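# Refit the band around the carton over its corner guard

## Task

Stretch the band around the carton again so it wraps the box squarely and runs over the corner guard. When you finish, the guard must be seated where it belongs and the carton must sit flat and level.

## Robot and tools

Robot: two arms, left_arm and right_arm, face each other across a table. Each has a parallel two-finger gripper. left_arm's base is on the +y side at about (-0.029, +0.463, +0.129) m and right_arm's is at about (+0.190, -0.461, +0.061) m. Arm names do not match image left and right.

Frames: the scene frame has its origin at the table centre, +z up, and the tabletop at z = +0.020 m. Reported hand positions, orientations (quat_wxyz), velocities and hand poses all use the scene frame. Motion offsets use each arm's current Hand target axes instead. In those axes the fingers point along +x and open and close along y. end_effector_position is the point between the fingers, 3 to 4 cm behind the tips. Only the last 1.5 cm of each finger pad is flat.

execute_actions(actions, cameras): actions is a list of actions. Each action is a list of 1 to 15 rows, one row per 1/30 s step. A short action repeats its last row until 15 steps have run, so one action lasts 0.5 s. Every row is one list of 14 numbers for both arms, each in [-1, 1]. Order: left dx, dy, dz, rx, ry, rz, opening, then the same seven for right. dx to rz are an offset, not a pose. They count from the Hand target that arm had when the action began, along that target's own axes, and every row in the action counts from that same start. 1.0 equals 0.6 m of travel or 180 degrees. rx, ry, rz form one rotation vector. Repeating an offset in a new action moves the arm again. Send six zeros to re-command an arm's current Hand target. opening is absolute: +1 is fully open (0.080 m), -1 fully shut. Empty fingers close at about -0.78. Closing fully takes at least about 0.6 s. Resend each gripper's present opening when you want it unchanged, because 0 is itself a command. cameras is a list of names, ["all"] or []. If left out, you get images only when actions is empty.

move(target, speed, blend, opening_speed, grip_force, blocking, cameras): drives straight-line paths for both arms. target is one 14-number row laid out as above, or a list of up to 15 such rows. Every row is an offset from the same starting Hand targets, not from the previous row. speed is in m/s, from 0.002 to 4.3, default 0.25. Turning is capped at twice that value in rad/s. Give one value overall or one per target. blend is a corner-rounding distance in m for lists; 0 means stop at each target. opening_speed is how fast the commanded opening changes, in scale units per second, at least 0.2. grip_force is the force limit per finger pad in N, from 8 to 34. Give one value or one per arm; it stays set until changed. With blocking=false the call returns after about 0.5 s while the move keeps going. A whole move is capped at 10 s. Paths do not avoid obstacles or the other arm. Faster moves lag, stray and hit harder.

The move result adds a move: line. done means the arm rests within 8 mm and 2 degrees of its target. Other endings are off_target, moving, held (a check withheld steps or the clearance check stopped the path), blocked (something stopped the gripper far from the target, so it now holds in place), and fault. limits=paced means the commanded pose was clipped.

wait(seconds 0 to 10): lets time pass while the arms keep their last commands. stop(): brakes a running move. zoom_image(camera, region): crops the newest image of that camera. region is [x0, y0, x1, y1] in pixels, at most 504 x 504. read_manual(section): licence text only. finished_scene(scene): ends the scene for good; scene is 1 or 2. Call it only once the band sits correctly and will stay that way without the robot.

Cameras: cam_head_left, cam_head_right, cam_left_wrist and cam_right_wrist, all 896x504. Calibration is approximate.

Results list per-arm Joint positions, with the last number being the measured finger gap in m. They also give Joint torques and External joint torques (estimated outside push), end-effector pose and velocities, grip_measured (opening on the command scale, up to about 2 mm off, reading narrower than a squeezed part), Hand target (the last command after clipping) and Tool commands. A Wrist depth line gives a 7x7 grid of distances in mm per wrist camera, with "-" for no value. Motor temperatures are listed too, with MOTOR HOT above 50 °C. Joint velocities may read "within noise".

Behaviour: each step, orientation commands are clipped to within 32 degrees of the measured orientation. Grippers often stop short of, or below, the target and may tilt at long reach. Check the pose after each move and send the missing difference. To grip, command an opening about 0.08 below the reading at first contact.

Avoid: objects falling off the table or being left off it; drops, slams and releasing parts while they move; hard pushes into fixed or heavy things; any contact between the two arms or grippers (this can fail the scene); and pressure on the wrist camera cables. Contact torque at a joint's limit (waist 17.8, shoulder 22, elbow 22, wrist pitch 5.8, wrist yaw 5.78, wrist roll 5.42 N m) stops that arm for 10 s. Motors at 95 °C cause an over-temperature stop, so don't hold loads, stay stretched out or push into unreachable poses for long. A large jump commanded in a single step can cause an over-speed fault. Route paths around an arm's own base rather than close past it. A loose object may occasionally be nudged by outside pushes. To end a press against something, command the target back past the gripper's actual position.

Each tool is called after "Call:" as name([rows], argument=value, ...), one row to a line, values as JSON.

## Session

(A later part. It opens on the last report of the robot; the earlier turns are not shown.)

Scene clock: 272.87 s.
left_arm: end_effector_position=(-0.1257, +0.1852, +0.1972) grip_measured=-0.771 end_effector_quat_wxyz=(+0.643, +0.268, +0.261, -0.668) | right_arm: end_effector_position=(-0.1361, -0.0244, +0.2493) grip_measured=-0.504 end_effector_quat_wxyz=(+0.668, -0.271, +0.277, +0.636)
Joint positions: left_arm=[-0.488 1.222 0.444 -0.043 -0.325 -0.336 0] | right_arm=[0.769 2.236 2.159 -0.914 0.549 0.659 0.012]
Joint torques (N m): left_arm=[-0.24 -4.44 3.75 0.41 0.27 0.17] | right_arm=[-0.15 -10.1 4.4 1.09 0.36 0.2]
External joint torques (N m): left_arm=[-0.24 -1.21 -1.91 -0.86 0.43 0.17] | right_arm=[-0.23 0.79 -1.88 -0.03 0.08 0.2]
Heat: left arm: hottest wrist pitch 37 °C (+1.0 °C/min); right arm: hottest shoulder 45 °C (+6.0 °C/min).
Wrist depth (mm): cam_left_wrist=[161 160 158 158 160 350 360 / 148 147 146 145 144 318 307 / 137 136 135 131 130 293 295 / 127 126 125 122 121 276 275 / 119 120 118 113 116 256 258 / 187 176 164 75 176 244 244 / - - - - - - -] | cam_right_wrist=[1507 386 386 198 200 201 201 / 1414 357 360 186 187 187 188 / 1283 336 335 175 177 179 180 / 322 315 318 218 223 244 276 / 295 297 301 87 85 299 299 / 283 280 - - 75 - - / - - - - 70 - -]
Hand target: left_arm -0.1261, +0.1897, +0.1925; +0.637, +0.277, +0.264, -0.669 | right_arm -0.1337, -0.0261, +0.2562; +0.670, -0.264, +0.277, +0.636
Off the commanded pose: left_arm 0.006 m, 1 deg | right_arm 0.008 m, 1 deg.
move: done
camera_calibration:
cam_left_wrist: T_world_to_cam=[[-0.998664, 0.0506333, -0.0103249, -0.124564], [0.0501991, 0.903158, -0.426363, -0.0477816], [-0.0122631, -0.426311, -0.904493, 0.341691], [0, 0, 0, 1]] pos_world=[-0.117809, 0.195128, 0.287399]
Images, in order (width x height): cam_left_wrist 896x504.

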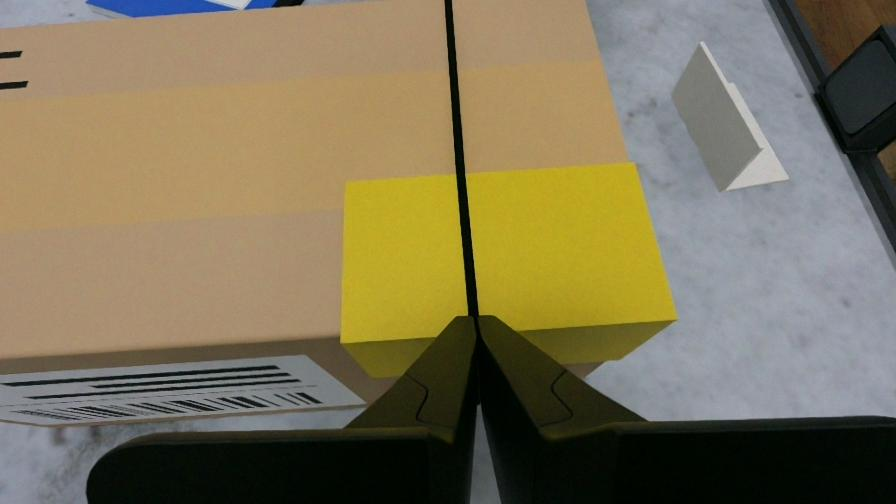

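Call:
move([
  [0,0,0,0,0,0,-0.5,0,0,0,0,0,0,-0.5],
  [-0.13,0,0,0,0,0,-0.5,0,0,0,0,0,0,-0.5],
], speed=0.1, cameras=["cam_left_wrist","cam_right_wrist"])

Call:
zoom_image(camera="cam_left_wrist", region=[300, 60, 660, 330])

Call:
zoom_image(camera="cam_right_wrist", region=[320, 0, 560, 300])

Scene clock: 275.23 s.
left_arm: end_effector_position=(-0.1216, +0.2469, +0.2399) grip_measured=-0.503 end_effector_quat_wxyz=(+0.634, +0.289, +0.266, -0.666) | right_arm: end_effector_position=(-0.1361, -0.0244, +0.2493) grip_measured=-0.504 end_effector_quat_wxyz=(+0.668, -0.271, +0.277, +0.636)
Joint positions: left_arm=[-0.657 0.876 0.506 -0.542 -0.418 -0.465 0.012] | right_arm=[0.769 2.236 2.159 -0.914 0.549 0.659 0.012]
Joint torques (N m): left_arm=[-0.25 -3.6 6.68 1.03 -0.37 -0.19] | right_arm=[-0.1 -10.05 4.4 1.07 0.39 0.17]
External joint torques (N m): left_arm=[-0.25 -1.99 0.48 -0.15 -0.16 -0.19] | right_arm=[-0.03 1.04 -1.98 -0.05 0.1 0.17]
Heat: left arm: hottest wrist pitch 36 °C (+0.0 °C/min); right arm: hottest shoulder 45 °C (+5.1 °C/min).
Wrist depth (mm): cam_left_wrist=[219 215 210 206 377 383 340 / 202 198 195 198 349 352 1296 / 187 186 184 180 192 334 335 / 200 208 220 231 309 314 310 / 310 302 302 302 298 296 291 / 296 294 - 76 80 282 277 / - - - - - - -] | cam_right_wrist=[1535 387 384 198 200 201 201 / 1345 358 360 186 187 187 187 / 1277 335 336 175 177 180 180 / 322 314 316 218 229 243 278 / 296 293 300 87 85 299 300 / 283 280 - - 75 - - / - - - - 70 - -]
Hand target: left_arm -0.1233, +0.2447, +0.2479; +0.636, +0.277, +0.264, -0.670 | right_arm -0.1337, -0.0261, +0.2562; +0.670, -0.264, +0.277, +0.636
Off the commanded pose: left_arm 0.008 m, 1 deg | right_arm 0.008 m, 1 deg.
move: done
camera_calibration:
cam_left_wrist: T_world_to_cam=[[-0.997241, 0.0691399, -0.0270237, -0.123601], [0.0742069, 0.918745, -0.387815, -0.0957332], [-0.00198559, -0.38875, -0.921341, 0.402644], [0, 0, 0, 1]] pos_world=[-0.115356, 0.253028, 0.330506]
cam_right_wrist: T_world_to_cam=[[0.996196, -0.0871327, -0.00146901, 0.139829], [-0.0804381, -0.912909, -0.400159, 0.0911932], [0.0335258, 0.398754, -0.916445, 0.318225], [0, 0, 0, 1]] pos_world=[-0.14263, -0.0314588, 0.328333]
Images, in order (width x height): cam_left_wrist 896x504, cam_right_wrist 896x504.

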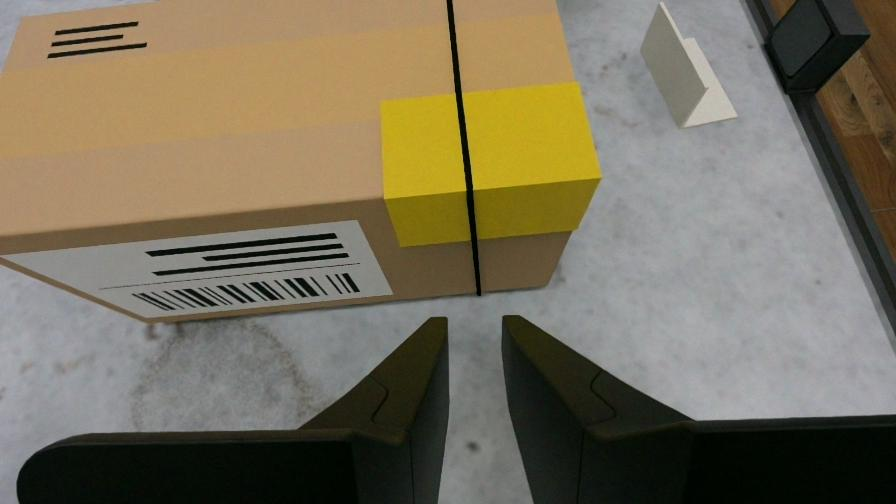

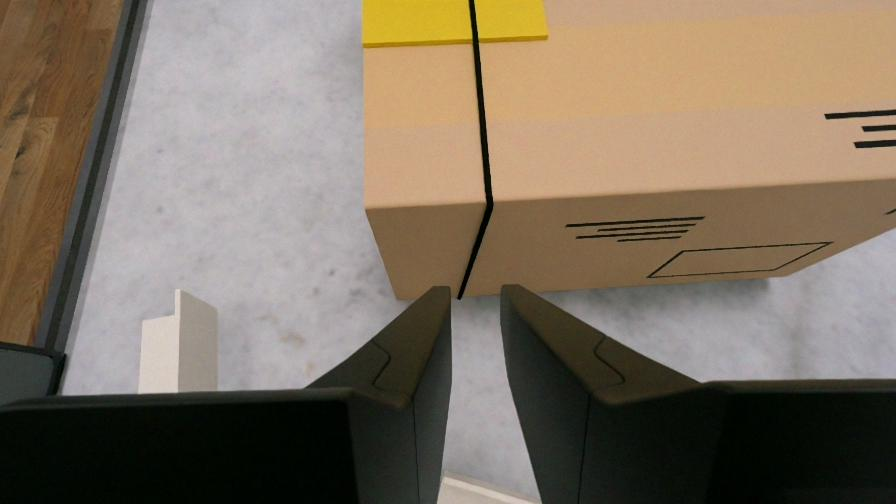

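Scaled by 1.400 from the camera's 896x504 image, which has a finer 1280x720 frame.

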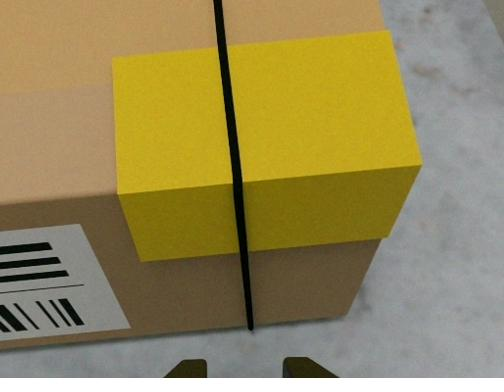

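Scaled by 1.680 from the camera's 896x504 image, which has a finer 1280x720 frame.

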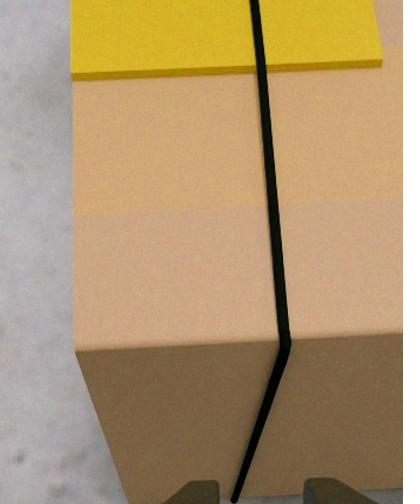

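Call:
finished_scene(scene=2)

The scene is finished: the task was done.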